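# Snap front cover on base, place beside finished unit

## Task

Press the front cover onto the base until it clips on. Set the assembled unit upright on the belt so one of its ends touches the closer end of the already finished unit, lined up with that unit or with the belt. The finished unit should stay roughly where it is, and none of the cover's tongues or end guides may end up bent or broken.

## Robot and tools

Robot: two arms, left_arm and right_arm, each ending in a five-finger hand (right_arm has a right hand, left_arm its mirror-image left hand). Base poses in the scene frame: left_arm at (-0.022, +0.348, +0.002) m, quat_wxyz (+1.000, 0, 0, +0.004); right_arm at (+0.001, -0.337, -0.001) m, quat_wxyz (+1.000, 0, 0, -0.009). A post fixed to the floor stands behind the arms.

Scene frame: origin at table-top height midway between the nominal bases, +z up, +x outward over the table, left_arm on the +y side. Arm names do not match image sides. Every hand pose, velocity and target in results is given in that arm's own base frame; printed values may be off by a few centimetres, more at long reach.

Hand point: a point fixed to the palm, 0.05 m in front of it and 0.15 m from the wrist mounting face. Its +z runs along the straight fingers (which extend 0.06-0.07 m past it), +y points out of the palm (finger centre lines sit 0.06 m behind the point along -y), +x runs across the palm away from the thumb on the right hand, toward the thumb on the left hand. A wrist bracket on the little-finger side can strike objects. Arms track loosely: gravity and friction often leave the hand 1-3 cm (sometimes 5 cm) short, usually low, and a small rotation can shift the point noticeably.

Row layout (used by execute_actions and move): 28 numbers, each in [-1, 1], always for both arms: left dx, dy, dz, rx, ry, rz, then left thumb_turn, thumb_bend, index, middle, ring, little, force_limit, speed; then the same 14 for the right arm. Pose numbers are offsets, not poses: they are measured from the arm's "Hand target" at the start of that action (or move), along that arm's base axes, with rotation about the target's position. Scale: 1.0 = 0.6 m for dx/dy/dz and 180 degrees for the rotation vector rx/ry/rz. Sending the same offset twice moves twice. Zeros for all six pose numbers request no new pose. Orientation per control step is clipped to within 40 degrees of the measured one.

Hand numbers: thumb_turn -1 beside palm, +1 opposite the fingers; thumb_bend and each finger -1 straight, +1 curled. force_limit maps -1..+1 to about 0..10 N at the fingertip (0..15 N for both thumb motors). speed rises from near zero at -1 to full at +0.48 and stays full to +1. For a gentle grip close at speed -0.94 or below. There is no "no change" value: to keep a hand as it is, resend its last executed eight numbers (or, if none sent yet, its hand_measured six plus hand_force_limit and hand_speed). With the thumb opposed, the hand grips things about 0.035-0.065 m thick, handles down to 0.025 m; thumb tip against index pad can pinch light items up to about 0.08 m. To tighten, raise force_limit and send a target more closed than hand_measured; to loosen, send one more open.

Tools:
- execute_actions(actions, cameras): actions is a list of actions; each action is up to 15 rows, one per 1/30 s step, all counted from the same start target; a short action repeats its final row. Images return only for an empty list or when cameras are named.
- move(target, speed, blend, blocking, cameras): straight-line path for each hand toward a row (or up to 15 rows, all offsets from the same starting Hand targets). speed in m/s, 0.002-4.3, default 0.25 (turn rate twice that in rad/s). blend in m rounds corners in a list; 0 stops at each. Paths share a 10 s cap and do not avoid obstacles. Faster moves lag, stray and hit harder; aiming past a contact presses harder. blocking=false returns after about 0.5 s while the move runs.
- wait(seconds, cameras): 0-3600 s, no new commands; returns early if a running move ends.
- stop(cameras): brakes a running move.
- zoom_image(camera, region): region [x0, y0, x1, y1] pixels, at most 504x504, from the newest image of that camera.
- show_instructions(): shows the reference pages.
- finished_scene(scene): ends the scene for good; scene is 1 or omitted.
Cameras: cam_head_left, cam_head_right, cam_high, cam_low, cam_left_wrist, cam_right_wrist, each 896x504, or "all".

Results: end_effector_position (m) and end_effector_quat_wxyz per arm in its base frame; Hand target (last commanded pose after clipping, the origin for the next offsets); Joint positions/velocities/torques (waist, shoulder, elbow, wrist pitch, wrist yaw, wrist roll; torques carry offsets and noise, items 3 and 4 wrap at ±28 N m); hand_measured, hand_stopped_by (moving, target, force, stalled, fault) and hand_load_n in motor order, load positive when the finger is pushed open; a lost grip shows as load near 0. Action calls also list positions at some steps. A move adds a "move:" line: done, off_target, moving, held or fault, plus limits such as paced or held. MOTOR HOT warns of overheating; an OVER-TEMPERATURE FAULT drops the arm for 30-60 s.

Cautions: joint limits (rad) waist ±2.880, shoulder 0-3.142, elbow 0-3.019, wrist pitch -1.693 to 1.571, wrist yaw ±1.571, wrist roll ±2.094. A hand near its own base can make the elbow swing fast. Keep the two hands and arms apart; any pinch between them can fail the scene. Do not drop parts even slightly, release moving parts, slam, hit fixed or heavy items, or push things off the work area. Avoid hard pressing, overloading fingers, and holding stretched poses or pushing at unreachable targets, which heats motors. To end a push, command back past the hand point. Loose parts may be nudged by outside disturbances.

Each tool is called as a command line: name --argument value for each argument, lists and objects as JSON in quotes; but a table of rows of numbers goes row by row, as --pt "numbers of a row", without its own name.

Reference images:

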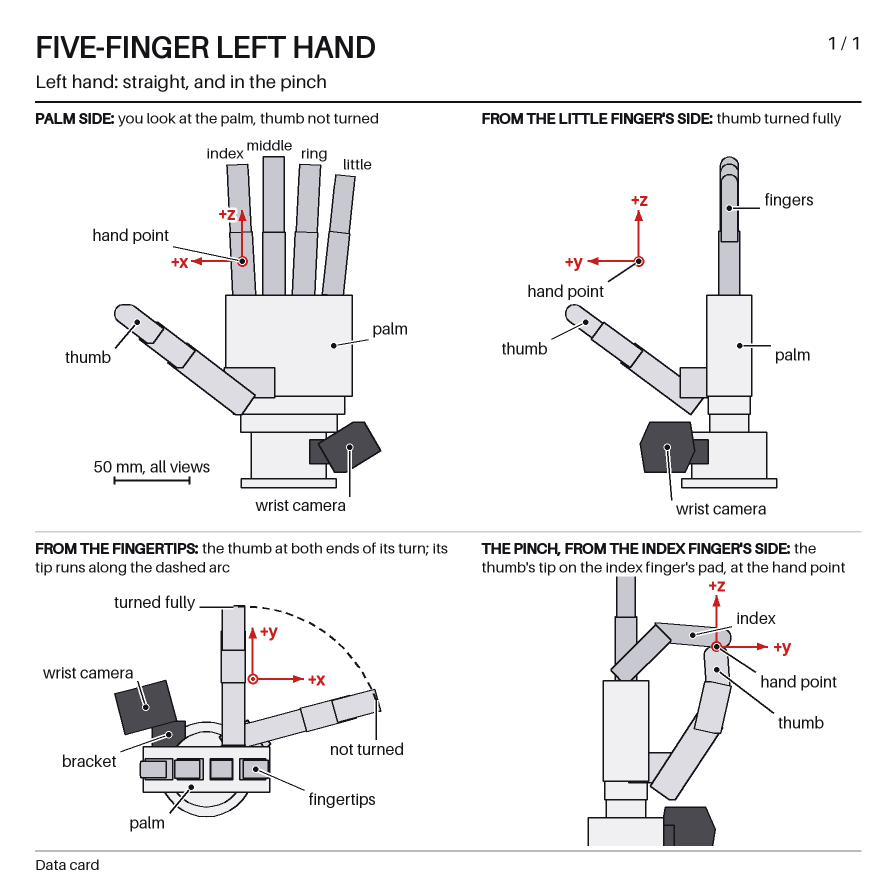

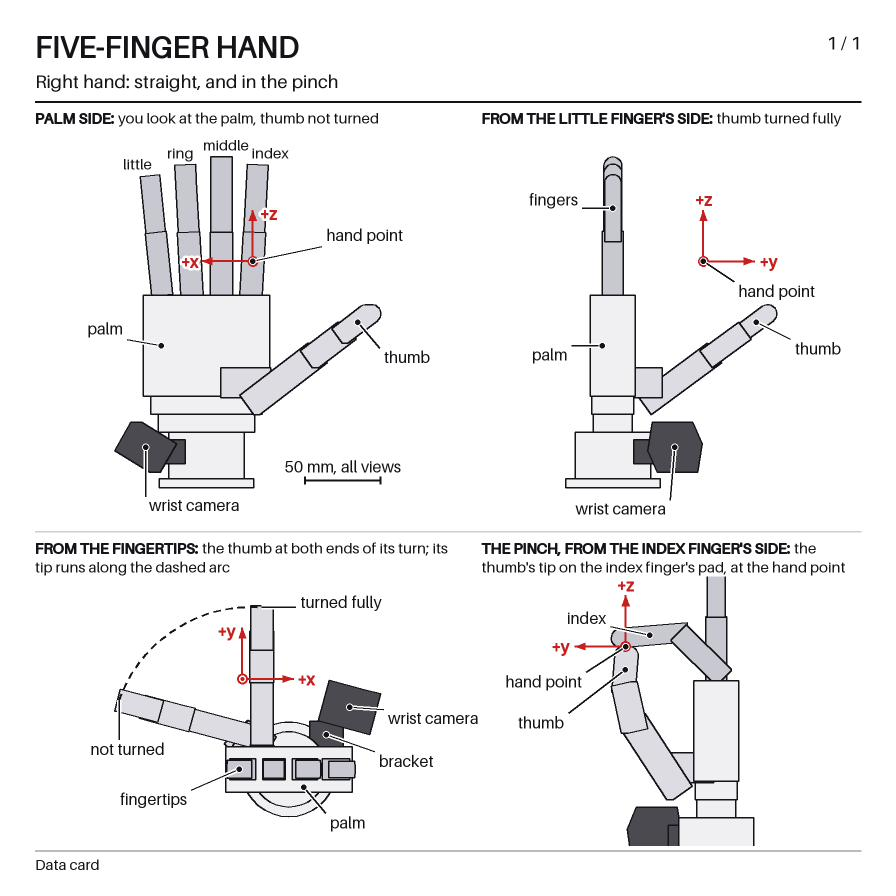

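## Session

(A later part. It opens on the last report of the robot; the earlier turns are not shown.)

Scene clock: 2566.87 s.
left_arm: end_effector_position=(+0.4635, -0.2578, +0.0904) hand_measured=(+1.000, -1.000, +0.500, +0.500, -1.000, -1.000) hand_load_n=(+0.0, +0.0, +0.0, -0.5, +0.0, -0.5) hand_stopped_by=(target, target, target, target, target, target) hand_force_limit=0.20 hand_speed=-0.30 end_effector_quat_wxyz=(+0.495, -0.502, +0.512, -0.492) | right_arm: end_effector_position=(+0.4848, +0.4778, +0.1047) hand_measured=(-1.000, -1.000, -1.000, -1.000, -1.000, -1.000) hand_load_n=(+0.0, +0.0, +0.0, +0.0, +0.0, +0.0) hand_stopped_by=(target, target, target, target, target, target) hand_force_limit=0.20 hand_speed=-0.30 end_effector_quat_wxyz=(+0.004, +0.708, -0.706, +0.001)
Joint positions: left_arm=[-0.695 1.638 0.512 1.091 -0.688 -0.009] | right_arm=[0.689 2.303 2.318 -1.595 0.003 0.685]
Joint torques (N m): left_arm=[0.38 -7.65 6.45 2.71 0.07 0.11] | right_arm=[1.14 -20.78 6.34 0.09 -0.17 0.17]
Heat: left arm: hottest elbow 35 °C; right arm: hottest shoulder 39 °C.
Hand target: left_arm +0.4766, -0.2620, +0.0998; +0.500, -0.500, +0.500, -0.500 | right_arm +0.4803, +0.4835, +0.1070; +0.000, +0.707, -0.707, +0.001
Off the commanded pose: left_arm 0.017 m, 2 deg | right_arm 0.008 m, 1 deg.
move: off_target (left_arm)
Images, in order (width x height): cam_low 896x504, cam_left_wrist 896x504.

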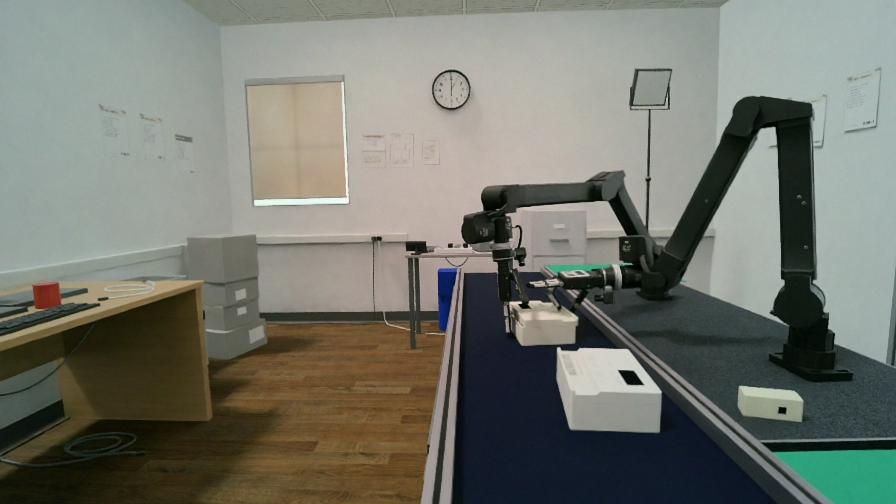

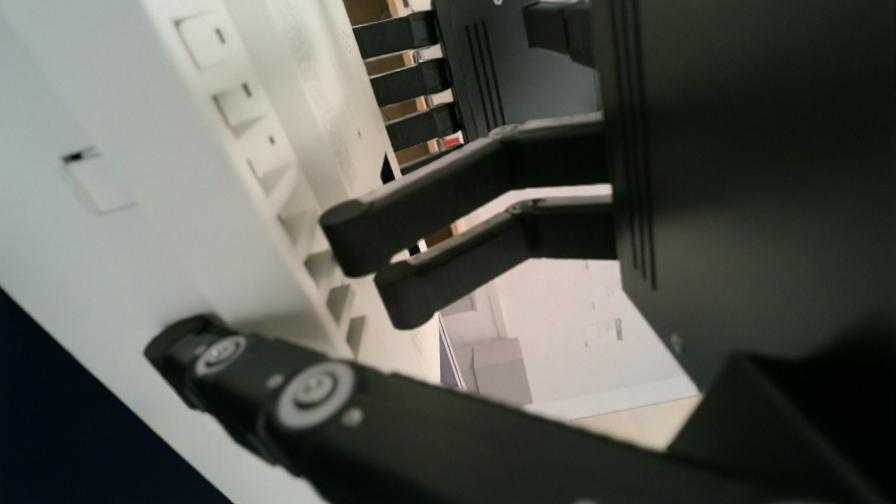

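move --target '[-0.006,0.0,0,0,0,0,1,-0.8,0.5,0.5,-1,-1,-0.4,-0.7,0,0,0,0,0,0,-1,-1,-1,-1,-1,-1,0.2,-0.3]' --speed 0.04 --cameras '["cam_left_wrist","cam_low"]'

zoom_image --camera "cam_low" --region '[500, 270, 600, 360]'

zoom_image --camera "cam_left_wrist" --region '[40, 120, 300, 350]'

Scene clock: 2573.53 s.
left_arm: end_effector_position=(+0.4635, -0.2578, +0.0905) hand_measured=(+1.000, -0.976, +0.500, +0.500, -1.000, -1.000) hand_load_n=(+0.0, +5.0, +0.0, +0.0, +0.0, +0.0) hand_stopped_by=(target, force, target, target, target, target) hand_force_limit=-0.40 hand_speed=-0.70 end_effector_quat_wxyz=(+0.495, -0.502, +0.512, -0.492) | right_arm: end_effector_position=(+0.4848, +0.4778, +0.1047) hand_measured=(-1.000, -1.000, -1.000, -1.000, -1.000, -1.000) hand_load_n=(+0.0, +0.0, +0.0, +0.0, +0.0, +0.0) hand_stopped_by=(target, target, target, target, target, target) hand_force_limit=0.20 hand_speed=-0.30 end_effector_quat_wxyz=(+0.004, +0.708, -0.706, +0.001)
Joint positions: left_arm=[-0.695 1.638 0.512 1.091 -0.688 -0.009] | right_arm=[0.689 2.303 2.318 -1.595 0.003 0.685]
Joint torques (N m): left_arm=[0.38 -8.06 6.01 2.93 -0.17 0.1] | right_arm=[1.14 -20.78 6.35 0.09 -0.17 0.16]
Heat: left arm: hottest elbow 35 °C; right arm: hottest shoulder 39 °C.
Hand target: left_arm +0.4730, -0.2620, +0.0998; +0.500, -0.500, +0.500, -0.500 | right_arm +0.4803, +0.4835, +0.1070; +0.000, +0.707, -0.707, +0.001
Off the commanded pose: left_arm 0.014 m, 2 deg | right_arm 0.008 m, 1 deg.
move: off_target (left_arm)
Images, in order (width x height): cam_low 896x504, cam_left_wrist 896x504.

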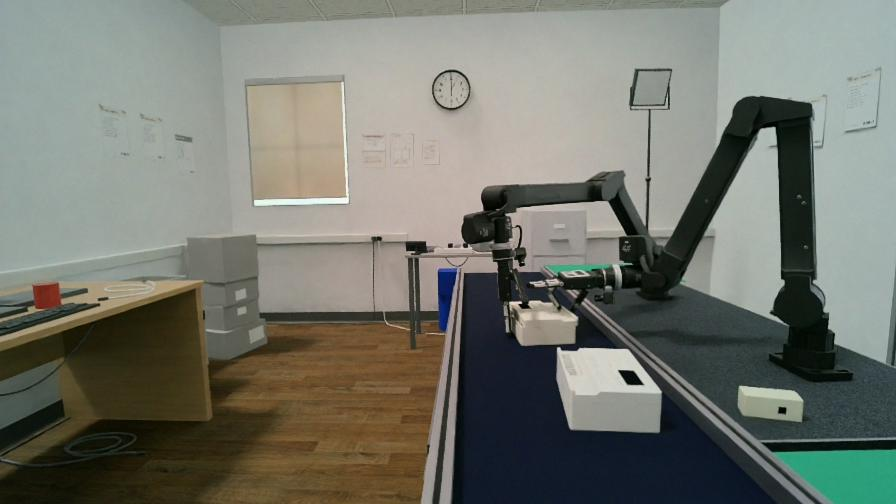

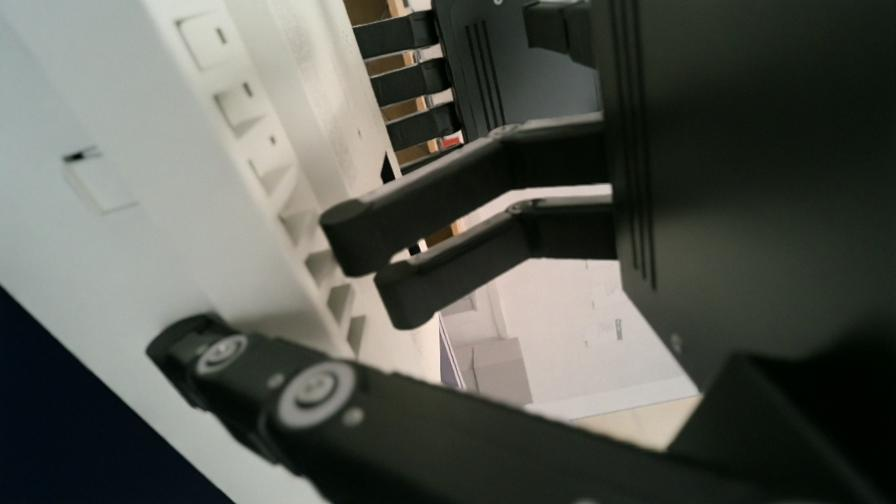

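Scaled by 5.040 from the camera's image (finer frame: 1280x720).

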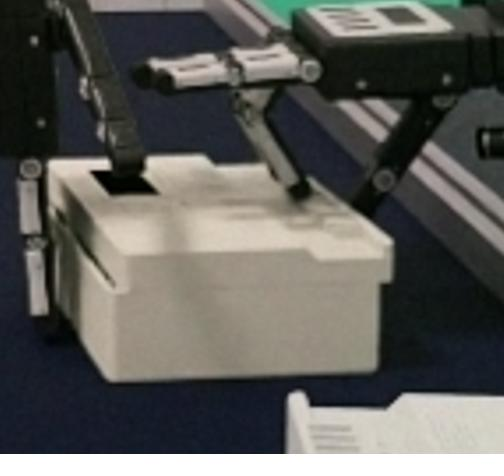

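Scaled by 1.938 from the camera's image (finer frame: 1280x720).

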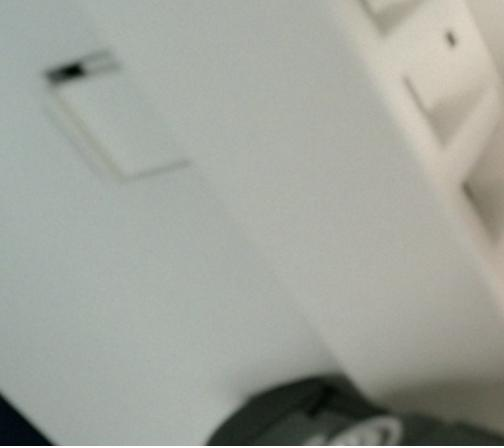

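move --target '[0,0.0,0.025,0,0,0,1,-0.8,0.5,0.5,-1,-1,-0.4,-0.7,0,0,0,0,0,0,-1,-1,-1,-1,-1,-1,0.2,-0.3]' --speed 0.04 --cameras '["cam_left_wrist","cam_low"]'

zoom_image --camera "cam_low" --region '[500, 270, 600, 360]'

Scene clock: 2576.70 s.
left_arm: end_effector_position=(+0.4628, -0.2572, +0.0974) hand_measured=(+1.000, -0.976, +0.500, +0.500, -1.000, -1.000) hand_load_n=(+0.5, +1.5, +0.0, +0.0, +0.0, +0.0) hand_stopped_by=(target, force, target, target, target, target) hand_force_limit=-0.40 hand_speed=-0.70 end_effector_quat_wxyz=(+0.495, -0.502, +0.512, -0.491) | right_arm: end_effector_position=(+0.4848, +0.4778, +0.1047) hand_measured=(-1.000, -1.000, -1.000, -1.000, -1.000, -1.000) hand_load_n=(+0.0, +0.0, +0.0, +0.0, +0.0, +0.0) hand_stopped_by=(target, target, target, target, target, target) hand_force_limit=0.20 hand_speed=-0.30 end_effector_quat_wxyz=(+0.004, +0.708, -0.706, +0.001)
Joint positions: left_arm=[-0.695 1.61 0.512 1.063 -0.688 -0.009] | right_arm=[0.689 2.303 2.318 -1.595 0.003 0.685]
Joint torques (N m): left_arm=[0.32 -9.7 6.53 1.76 -0.15 0.1] | right_arm=[1.08 -20.78 6.35 0.09 -0.16 0.16]
Heat: left arm: hottest elbow 35 °C; right arm: hottest shoulder 39 °C.
Hand target: left_arm +0.4730, -0.2620, +0.1148; +0.500, -0.500, +0.500, -0.500 | right_arm +0.4803, +0.4835, +0.1070; +0.000, +0.707, -0.707, +0.001
Off the commanded pose: left_arm 0.021 m, 2 deg | right_arm 0.008 m, 1 deg.
move: off_target (left_arm)
Images, in order (width x height): cam_low 896x504, cam_left_wrist 896x504.

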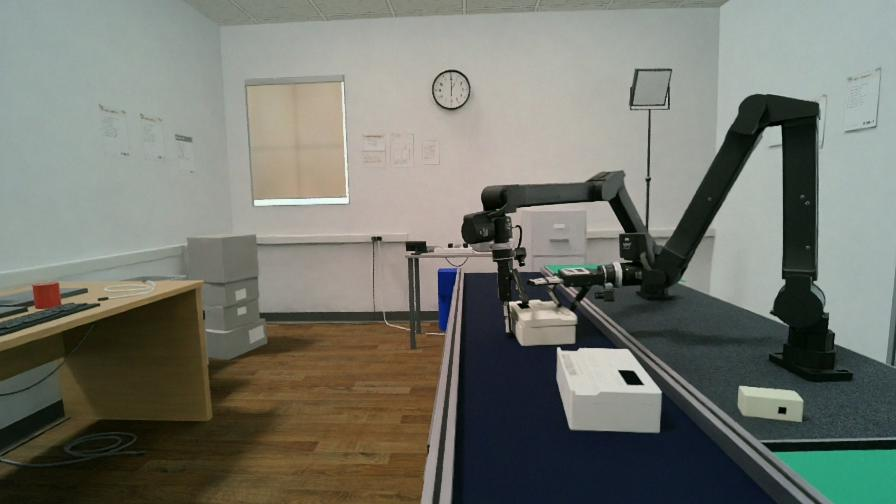

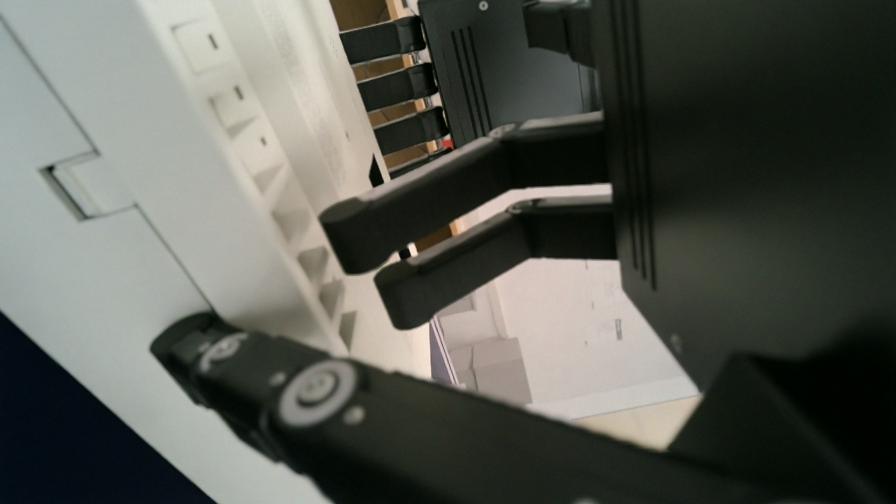

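Scaled by 5.040 from the camera's image (finer frame: 1280x720).

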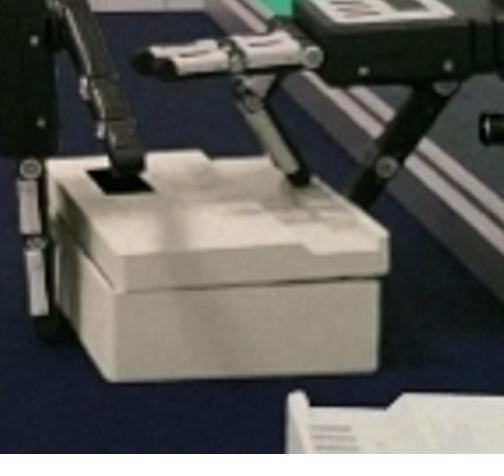

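zoom_image --camera "cam_left_wrist" --region '[20, 120, 180, 260]'

zoom_image --camera "cam_left_wrist" --region '[120, 250, 300, 430]'

Scaled by 3.150 from the camera's image (finer frame: 1280x720).

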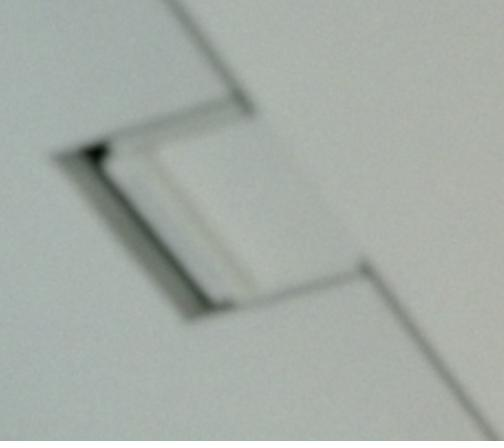

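Scaled by 2.800 from the camera's image (finer frame: 1280x720).

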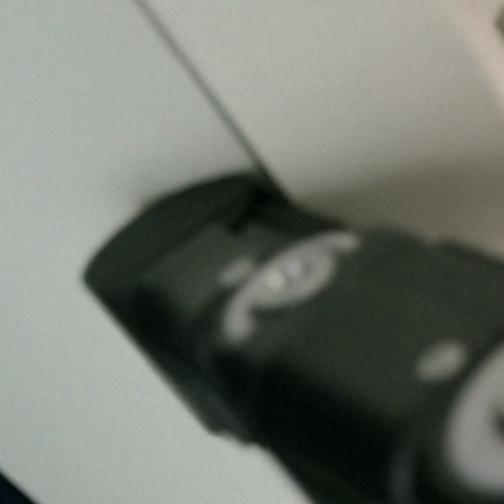

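wait --seconds 0.1 --cameras '["cam_right_wrist","cam_low","cam_left_wrist"]'

zoom_image --camera "cam_right_wrist" --region '[320, 240, 440, 360]'

zoom_image --camera "cam_low" --region '[540, 300, 590, 350]'

zoom_image --camera "cam_low" --region '[500, 295, 550, 345]'

Scene clock: 2596.50 s.
left_arm: end_effector_position=(+0.4628, -0.2572, +0.0974) hand_measured=(+1.000, -0.976, +0.500, +0.500, -1.000, -1.000) hand_load_n=(+0.5, +1.5, +0.0, +0.0, +0.0, +0.0) hand_stopped_by=(target, force, target, target, target, target) hand_force_limit=-0.40 hand_speed=-0.70 end_effector_quat_wxyz=(+0.495, -0.502, +0.512, -0.491) | right_arm: end_effector_position=(+0.4848, +0.4778, +0.1047) hand_measured=(-1.000, -1.000, -1.000, -1.000, -1.000, -1.000) hand_load_n=(+0.0, +0.0, +0.0, +0.0, +0.0, +0.0) hand_stopped_by=(target, target, target, target, target, target) hand_force_limit=0.20 hand_speed=-0.30 end_effector_quat_wxyz=(+0.004, +0.708, -0.706, +0.001)
Joint positions: left_arm=[-0.695 1.61 0.512 1.063 -0.688 -0.009] | right_arm=[0.689 2.303 2.318 -1.595 0.003 0.685]
Joint torques (N m): left_arm=[-0.32 -10.05 6.57 1.85 -0.17 0.13] | right_arm=[1.08 -20.84 6.34 0.09 -0.16 0.16]
Heat: left arm: hottest elbow 34 °C; right arm: hottest shoulder 39 °C.
Hand target: left_arm +0.4730, -0.2620, +0.1148; +0.500, -0.500, +0.500, -0.500 | right_arm +0.4803, +0.4835, +0.1070; +0.000, +0.707, -0.707, +0.001
Off the commanded pose: left_arm 0.021 m, 2 deg | right_arm 0.008 m, 1 deg.
wait: 0.10 s; at rest from the start
Images, in order (width x height): cam_low 896x504, cam_left_wrist 896x504, cam_right_wrist 896x504.

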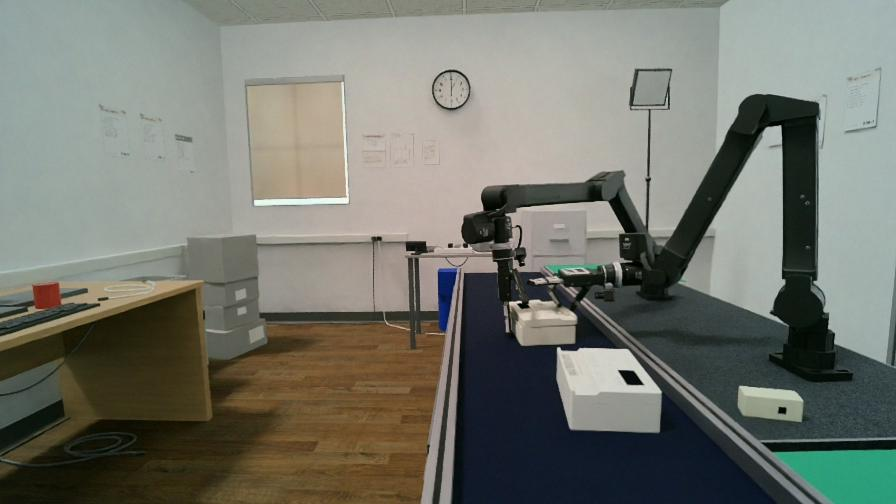

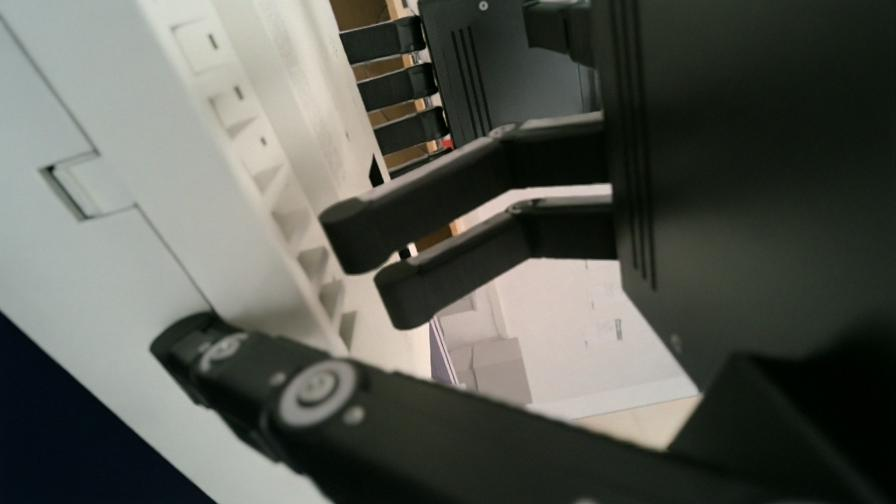

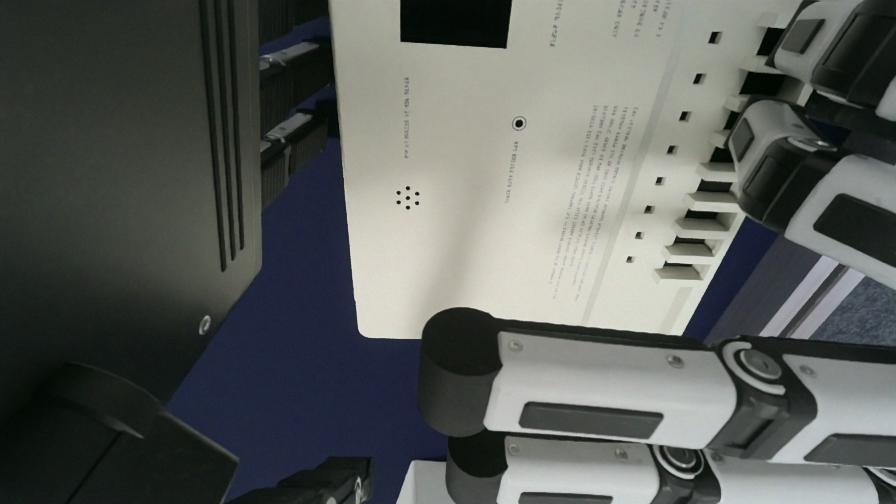

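Scaled by 4.200 from the camera's image (finer frame: 1280x720).

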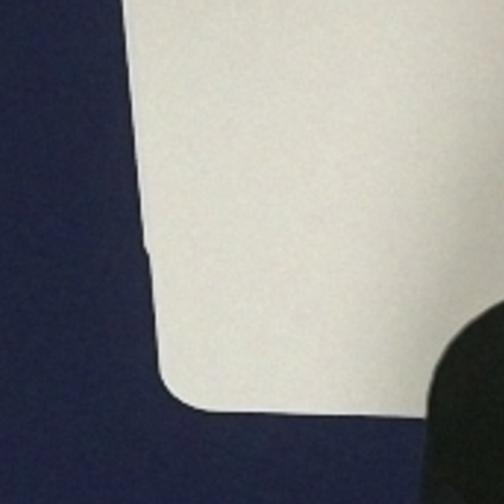

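Scaled by 10.080 from the camera's image (finer frame: 1280x720).

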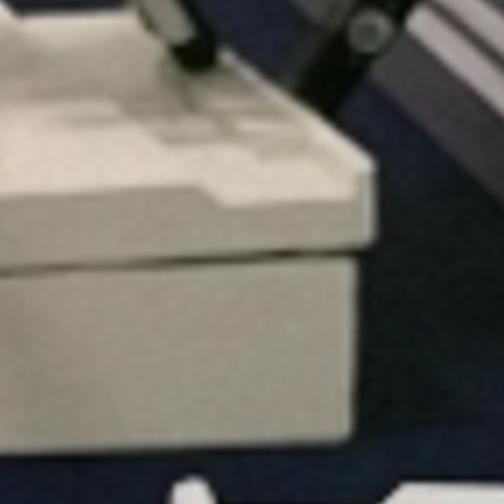

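Scaled by 10.080 from the camera's image (finer frame: 1280x720).

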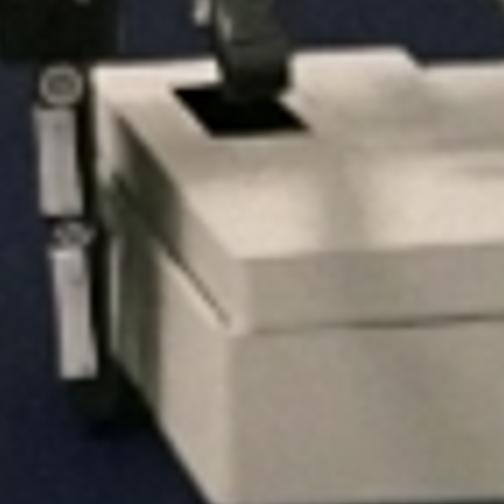

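move --target '[0,0.0,0.015,0,0,0,1,-0.8,0.5,0.5,-1,-1,-0.4,-0.7,0,0,0,0,0,0,-1,-1,-1,-1,-1,-1,0.2,-0.3]' --speed 0.04 --cameras '["cam_left_wrist","cam_low"]'

zoom_image --camera "cam_low" --region '[500, 270, 600, 360]'

zoom_image --camera "cam_left_wrist" --region '[0, 120, 280, 400]'

Scene clock: 2600.40 s.
left_arm: end_effector_position=(+0.4618, -0.2564, +0.1059) hand_measured=(+1.000, -0.976, +0.500, +0.500, -1.000, -1.000) hand_load_n=(+0.5, +1.0, +0.5, +0.0, +0.0, +0.0) hand_stopped_by=(target, force, target, target, target, target) hand_force_limit=-0.40 hand_speed=-0.70 end_effector_quat_wxyz=(+0.495, -0.502, +0.512, -0.491) | right_arm: end_effector_position=(+0.4848, +0.4778, +0.1047) hand_measured=(-1.000, -1.000, -1.000, -1.000, -1.000, -1.000) hand_load_n=(+0.0, +0.0, +0.0, +0.0, +0.0, +0.0) hand_stopped_by=(target, target, target, target, target, target) hand_force_limit=0.20 hand_speed=-0.30 end_effector_quat_wxyz=(+0.004, +0.708, -0.706, +0.001)
Joint positions: left_arm=[-0.695 1.577 0.512 1.029 -0.688 -0.009] | right_arm=[0.689 2.303 2.318 -1.595 0.003 0.685]
Joint torques (N m): left_arm=[-0.03 -9.52 6.98 1.65 -0.17 0.11] | right_arm=[1.14 -20.78 6.35 0.09 -0.16 0.16]
Heat: left arm: hottest elbow 34 °C; right arm: hottest shoulder 39 °C.
Hand target: left_arm +0.4730, -0.2619, +0.1238; +0.500, -0.500, +0.500, -0.500 | right_arm +0.4803, +0.4835, +0.1070; +0.000, +0.707, -0.707, +0.001
Off the commanded pose: left_arm 0.022 m, 2 deg | right_arm 0.008 m, 1 deg.
move: off_target (left_arm)
Images, in order (width x height): cam_low 896x504, cam_left_wrist 896x504.

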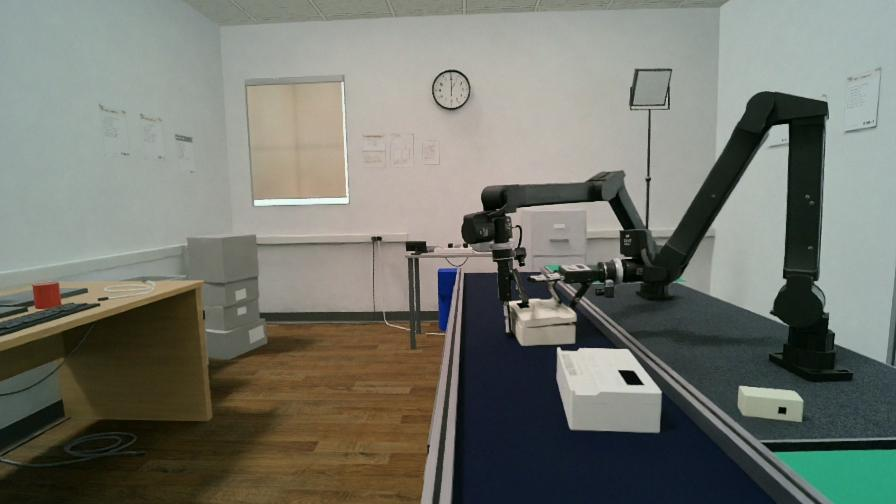

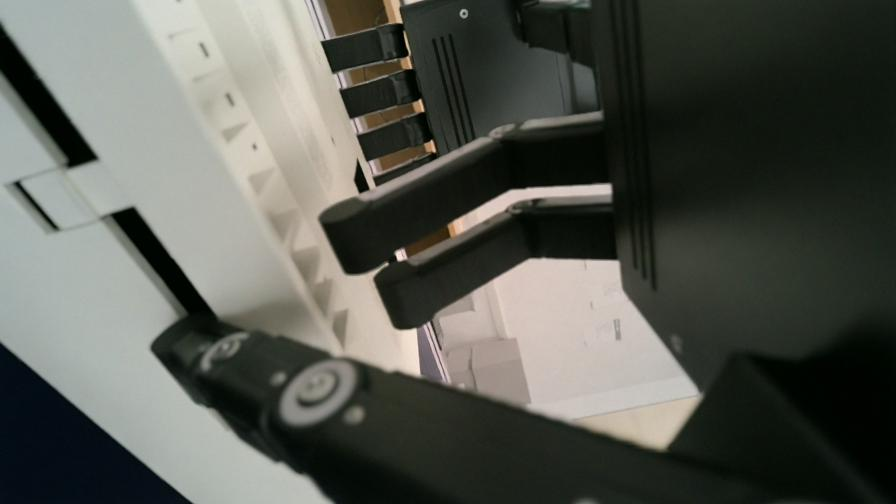

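Scaled by 5.040 from the camera's image (finer frame: 1280x720).

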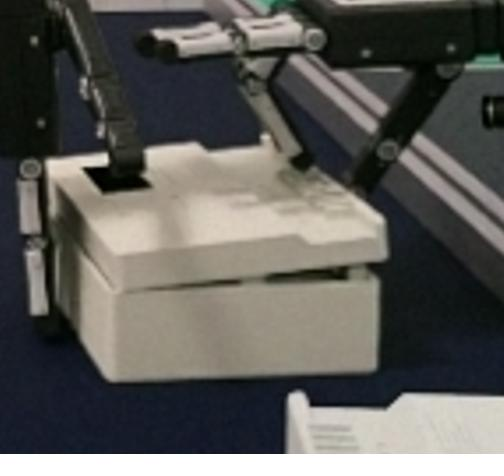

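Scaled by 1.800 from the camera's image (finer frame: 1280x720).

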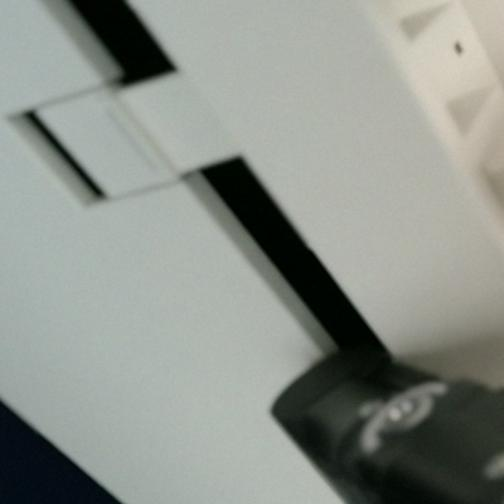

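zoom_image --camera "cam_left_wrist" --region '[0, 140, 140, 260]'

Scaled by 3.600 from the camera's image (finer frame: 1280x720).

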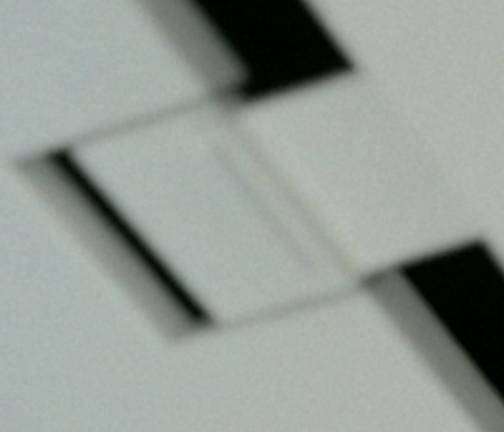

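move --target '[0,0.0,0.010,0,0,0,1,-0.8,0.5,0.5,-1,-1,-0.4,-0.7,0,0,0,0,0,0,-1,-1,-1,-1,-1,-1,0.2,-0.3]' --speed 0.04 --cameras '["cam_left_wrist","cam_low"]'

zoom_image --camera "cam_low" --region '[500, 270, 600, 360]'

zoom_image --camera "cam_left_wrist" --region '[0, 140, 140, 260]'

Scene clock: 2609.47 s.
left_arm: end_effector_position=(+0.4609, -0.2557, +0.1104) hand_measured=(+1.000, -0.976, +0.500, +0.500, -1.000, -1.000) hand_load_n=(+0.0, +0.5, +0.0, -0.5, +0.0, +0.0) hand_stopped_by=(target, force, target, target, target, target) hand_force_limit=-0.40 hand_speed=-0.70 end_effector_quat_wxyz=(+0.495, -0.502, +0.513, -0.490) | right_arm: end_effector_position=(+0.4848, +0.4778, +0.1047) hand_measured=(-1.000, -1.000, -1.000, -1.000, -1.000, -1.000) hand_load_n=(+0.0, +0.0, +0.0, +0.0, +0.0, +0.0) hand_stopped_by=(target, target, target, target, target, target) hand_force_limit=0.20 hand_speed=-0.30 end_effector_quat_wxyz=(+0.004, +0.708, -0.706, +0.001)
Joint positions: left_arm=[-0.695 1.556 0.512 1.006 -0.688 -0.009] | right_arm=[0.689 2.303 2.318 -1.595 0.003 0.685]
Joint torques (N m): left_arm=[0.21 -9.47 7.53 1.66 -0.16 0.11] | right_arm=[1.14 -20.78 6.34 0.09 -0.16 0.16]
Heat: left arm: hottest elbow 34 °C; right arm: hottest shoulder 39 °C.
Hand target: left_arm +0.4730, -0.2619, +0.1298; +0.500, -0.500, +0.500, -0.500 | right_arm +0.4803, +0.4835, +0.1070; +0.000, +0.707, -0.707, +0.001
Off the commanded pose: left_arm 0.024 m, 2 deg | right_arm 0.008 m, 1 deg.
move: off_target (left_arm)
Images, in order (width x height): cam_low 896x504, cam_left_wrist 896x504.

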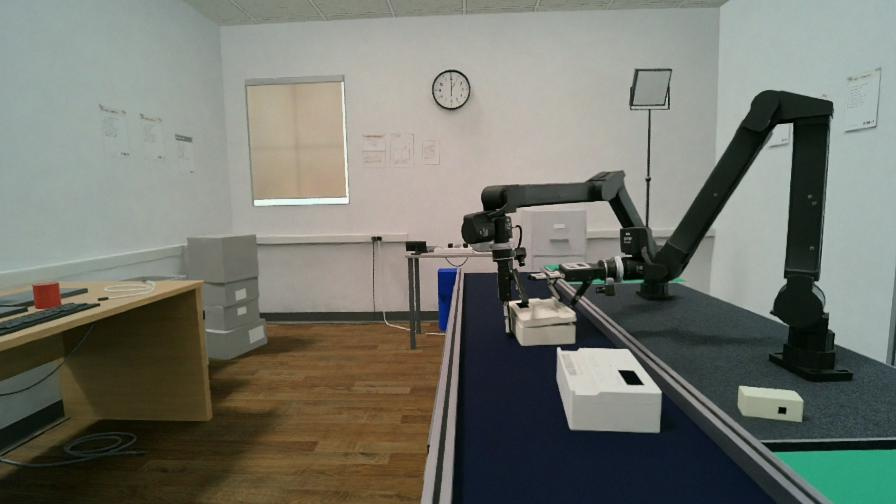

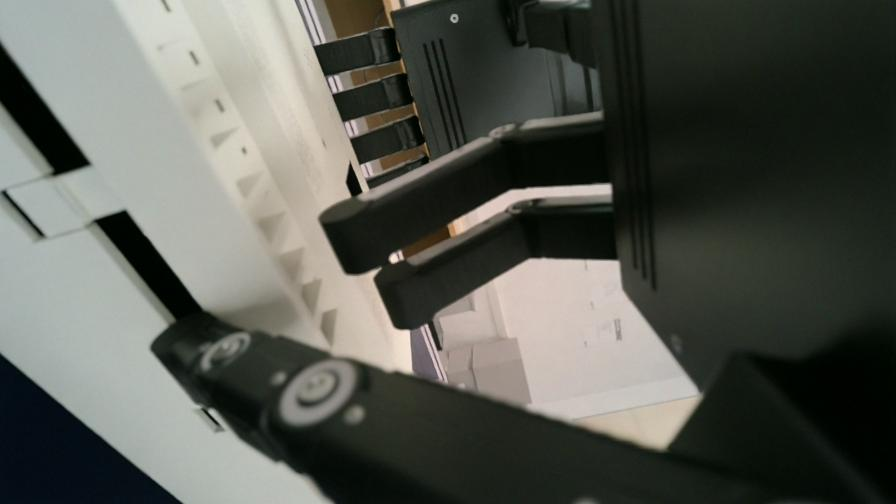

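Scaled by 5.040 from the camera's image (finer frame: 1280x720).

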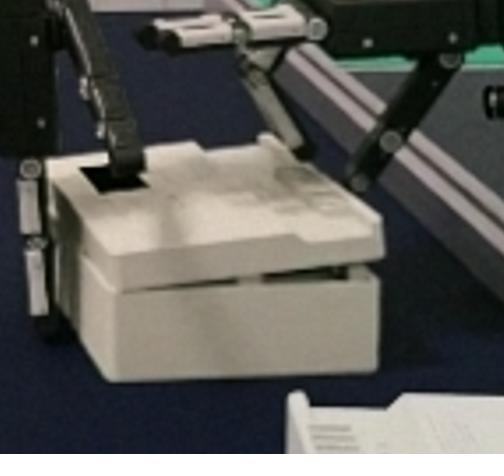

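Scaled by 3.600 from the camera's image (finer frame: 1280x720).

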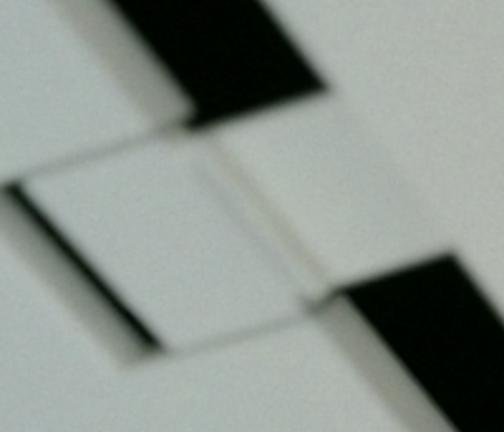

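move --pt "0 0.0 0.010 0 0 0 1 -0.8 0.5 0.5 -1 -1 -0.4 -0.7 0 0 0 0 0 0 -1 -1 -1 -1 -1 -1 0.2 -0.3" --pt "0.012 0.0 0.010 0 0 0 1 -0.8 0.5 0.5 -1 -1 -0.4 -0.7 0 0 0 0 0 0 -1 -1 -1 -1 -1 -1 0.2 -0.3" --speed 0.04 --cameras '["cam_left_wrist","cam_low"]'

zoom_image --camera "cam_low" --region '[500, 270, 600, 360]'

zoom_image --camera "cam_left_wrist" --region '[0, 140, 140, 260]'

Scene clock: 2626.57 s.
left_arm: end_effector_position=(+0.4622, -0.2572, +0.1169) hand_measured=(+1.000, -0.976, +0.500, +0.500, -1.000, -1.000) hand_load_n=(+0.0, +3.0, +0.0, +0.0, +0.0, +0.0) hand_stopped_by=(target, force, target, target, target, target) hand_force_limit=-0.40 hand_speed=-0.70 end_effector_quat_wxyz=(+0.493, -0.501, +0.515, -0.491) | right_arm: end_effector_position=(+0.4848, +0.4778, +0.1047) hand_measured=(-1.000, -1.000, -1.000, -1.000, -1.000, -1.000) hand_load_n=(+0.0, -0.5, +0.0, +0.0, +0.0, +0.5) hand_stopped_by=(target, target, target, target, target, target) hand_force_limit=0.20 hand_speed=-0.30 end_effector_quat_wxyz=(+0.004, +0.708, -0.706, +0.001)
Joint positions: left_arm=[-0.693 1.535 0.52 0.976 -0.681 -0.009] | right_arm=[0.689 2.303 2.318 -1.595 0.003 0.685]
Joint torques (N m): left_arm=[0.91 -7.77 8.32 1.85 0.01 0.09] | right_arm=[1.14 -20.78 6.35 0.05 -0.16 0.17]
Heat: left arm: hottest elbow 34 °C; right arm: hottest shoulder 39 °C.
Hand target: left_arm +0.4803, -0.2618, +0.1358; +0.500, -0.500, +0.500, -0.500 | right_arm +0.4803, +0.4835, +0.1070; +0.000, +0.707, -0.707, +0.001
Off the commanded pose: left_arm 0.027 m, 2 deg | right_arm 0.008 m, 1 deg.
move: off_target (left_arm)
Images, in order (width x height): cam_low 896x504, cam_left_wrist 896x504.

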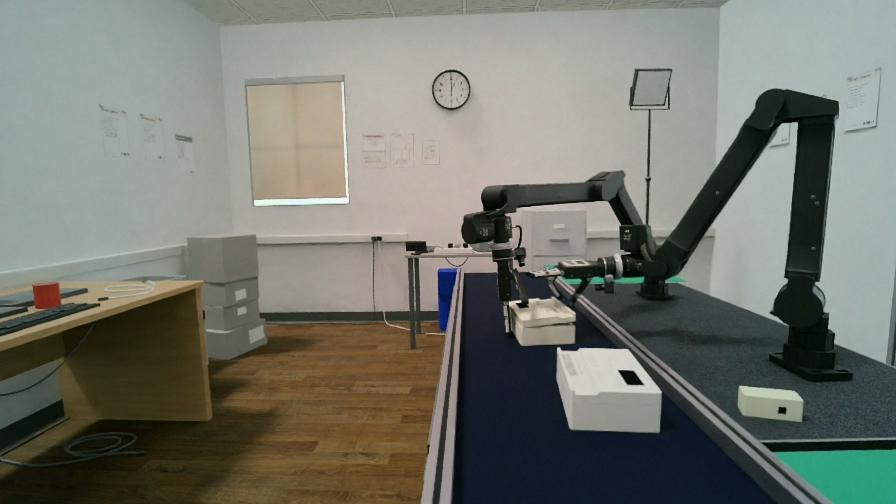

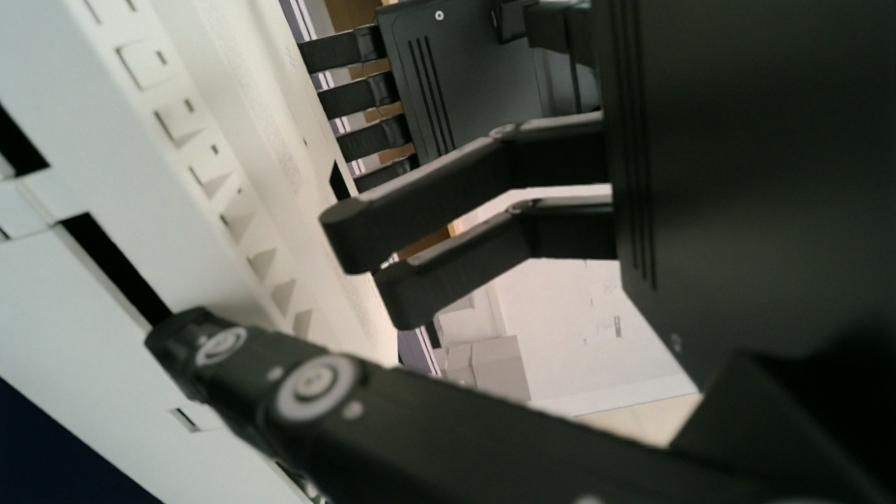

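Scaled by 5.040 from the camera's image (finer frame: 1280x720).

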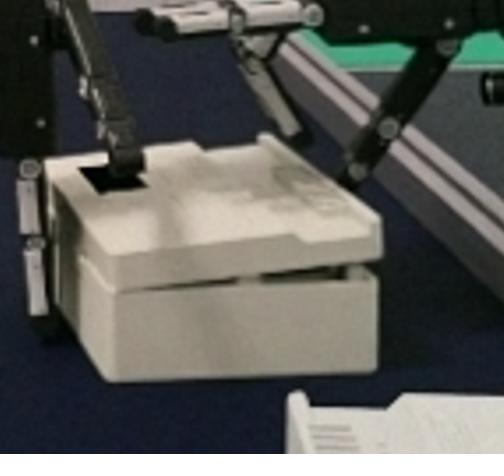

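Scaled by 3.600 from the camera's image (finer frame: 1280x720).

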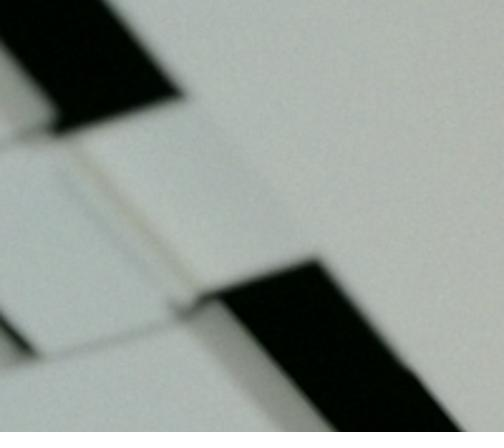

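zoom_image --camera "cam_left_wrist" --region '[60, 200, 340, 400]'

zoom_image --camera "cam_low" --region '[540, 280, 590, 330]'

Scaled by 1.800 from the camera's image (finer frame: 1280x720).

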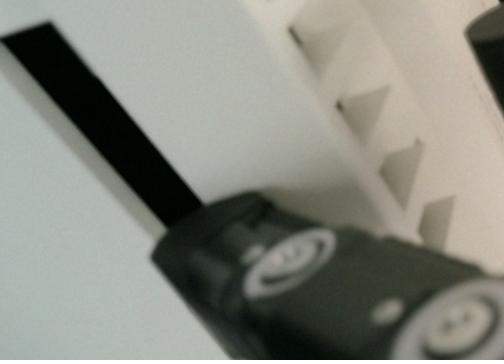

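Scaled by 10.080 from the camera's image (finer frame: 1280x720).

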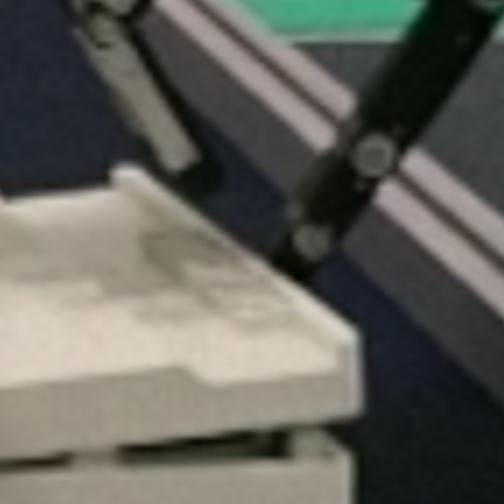

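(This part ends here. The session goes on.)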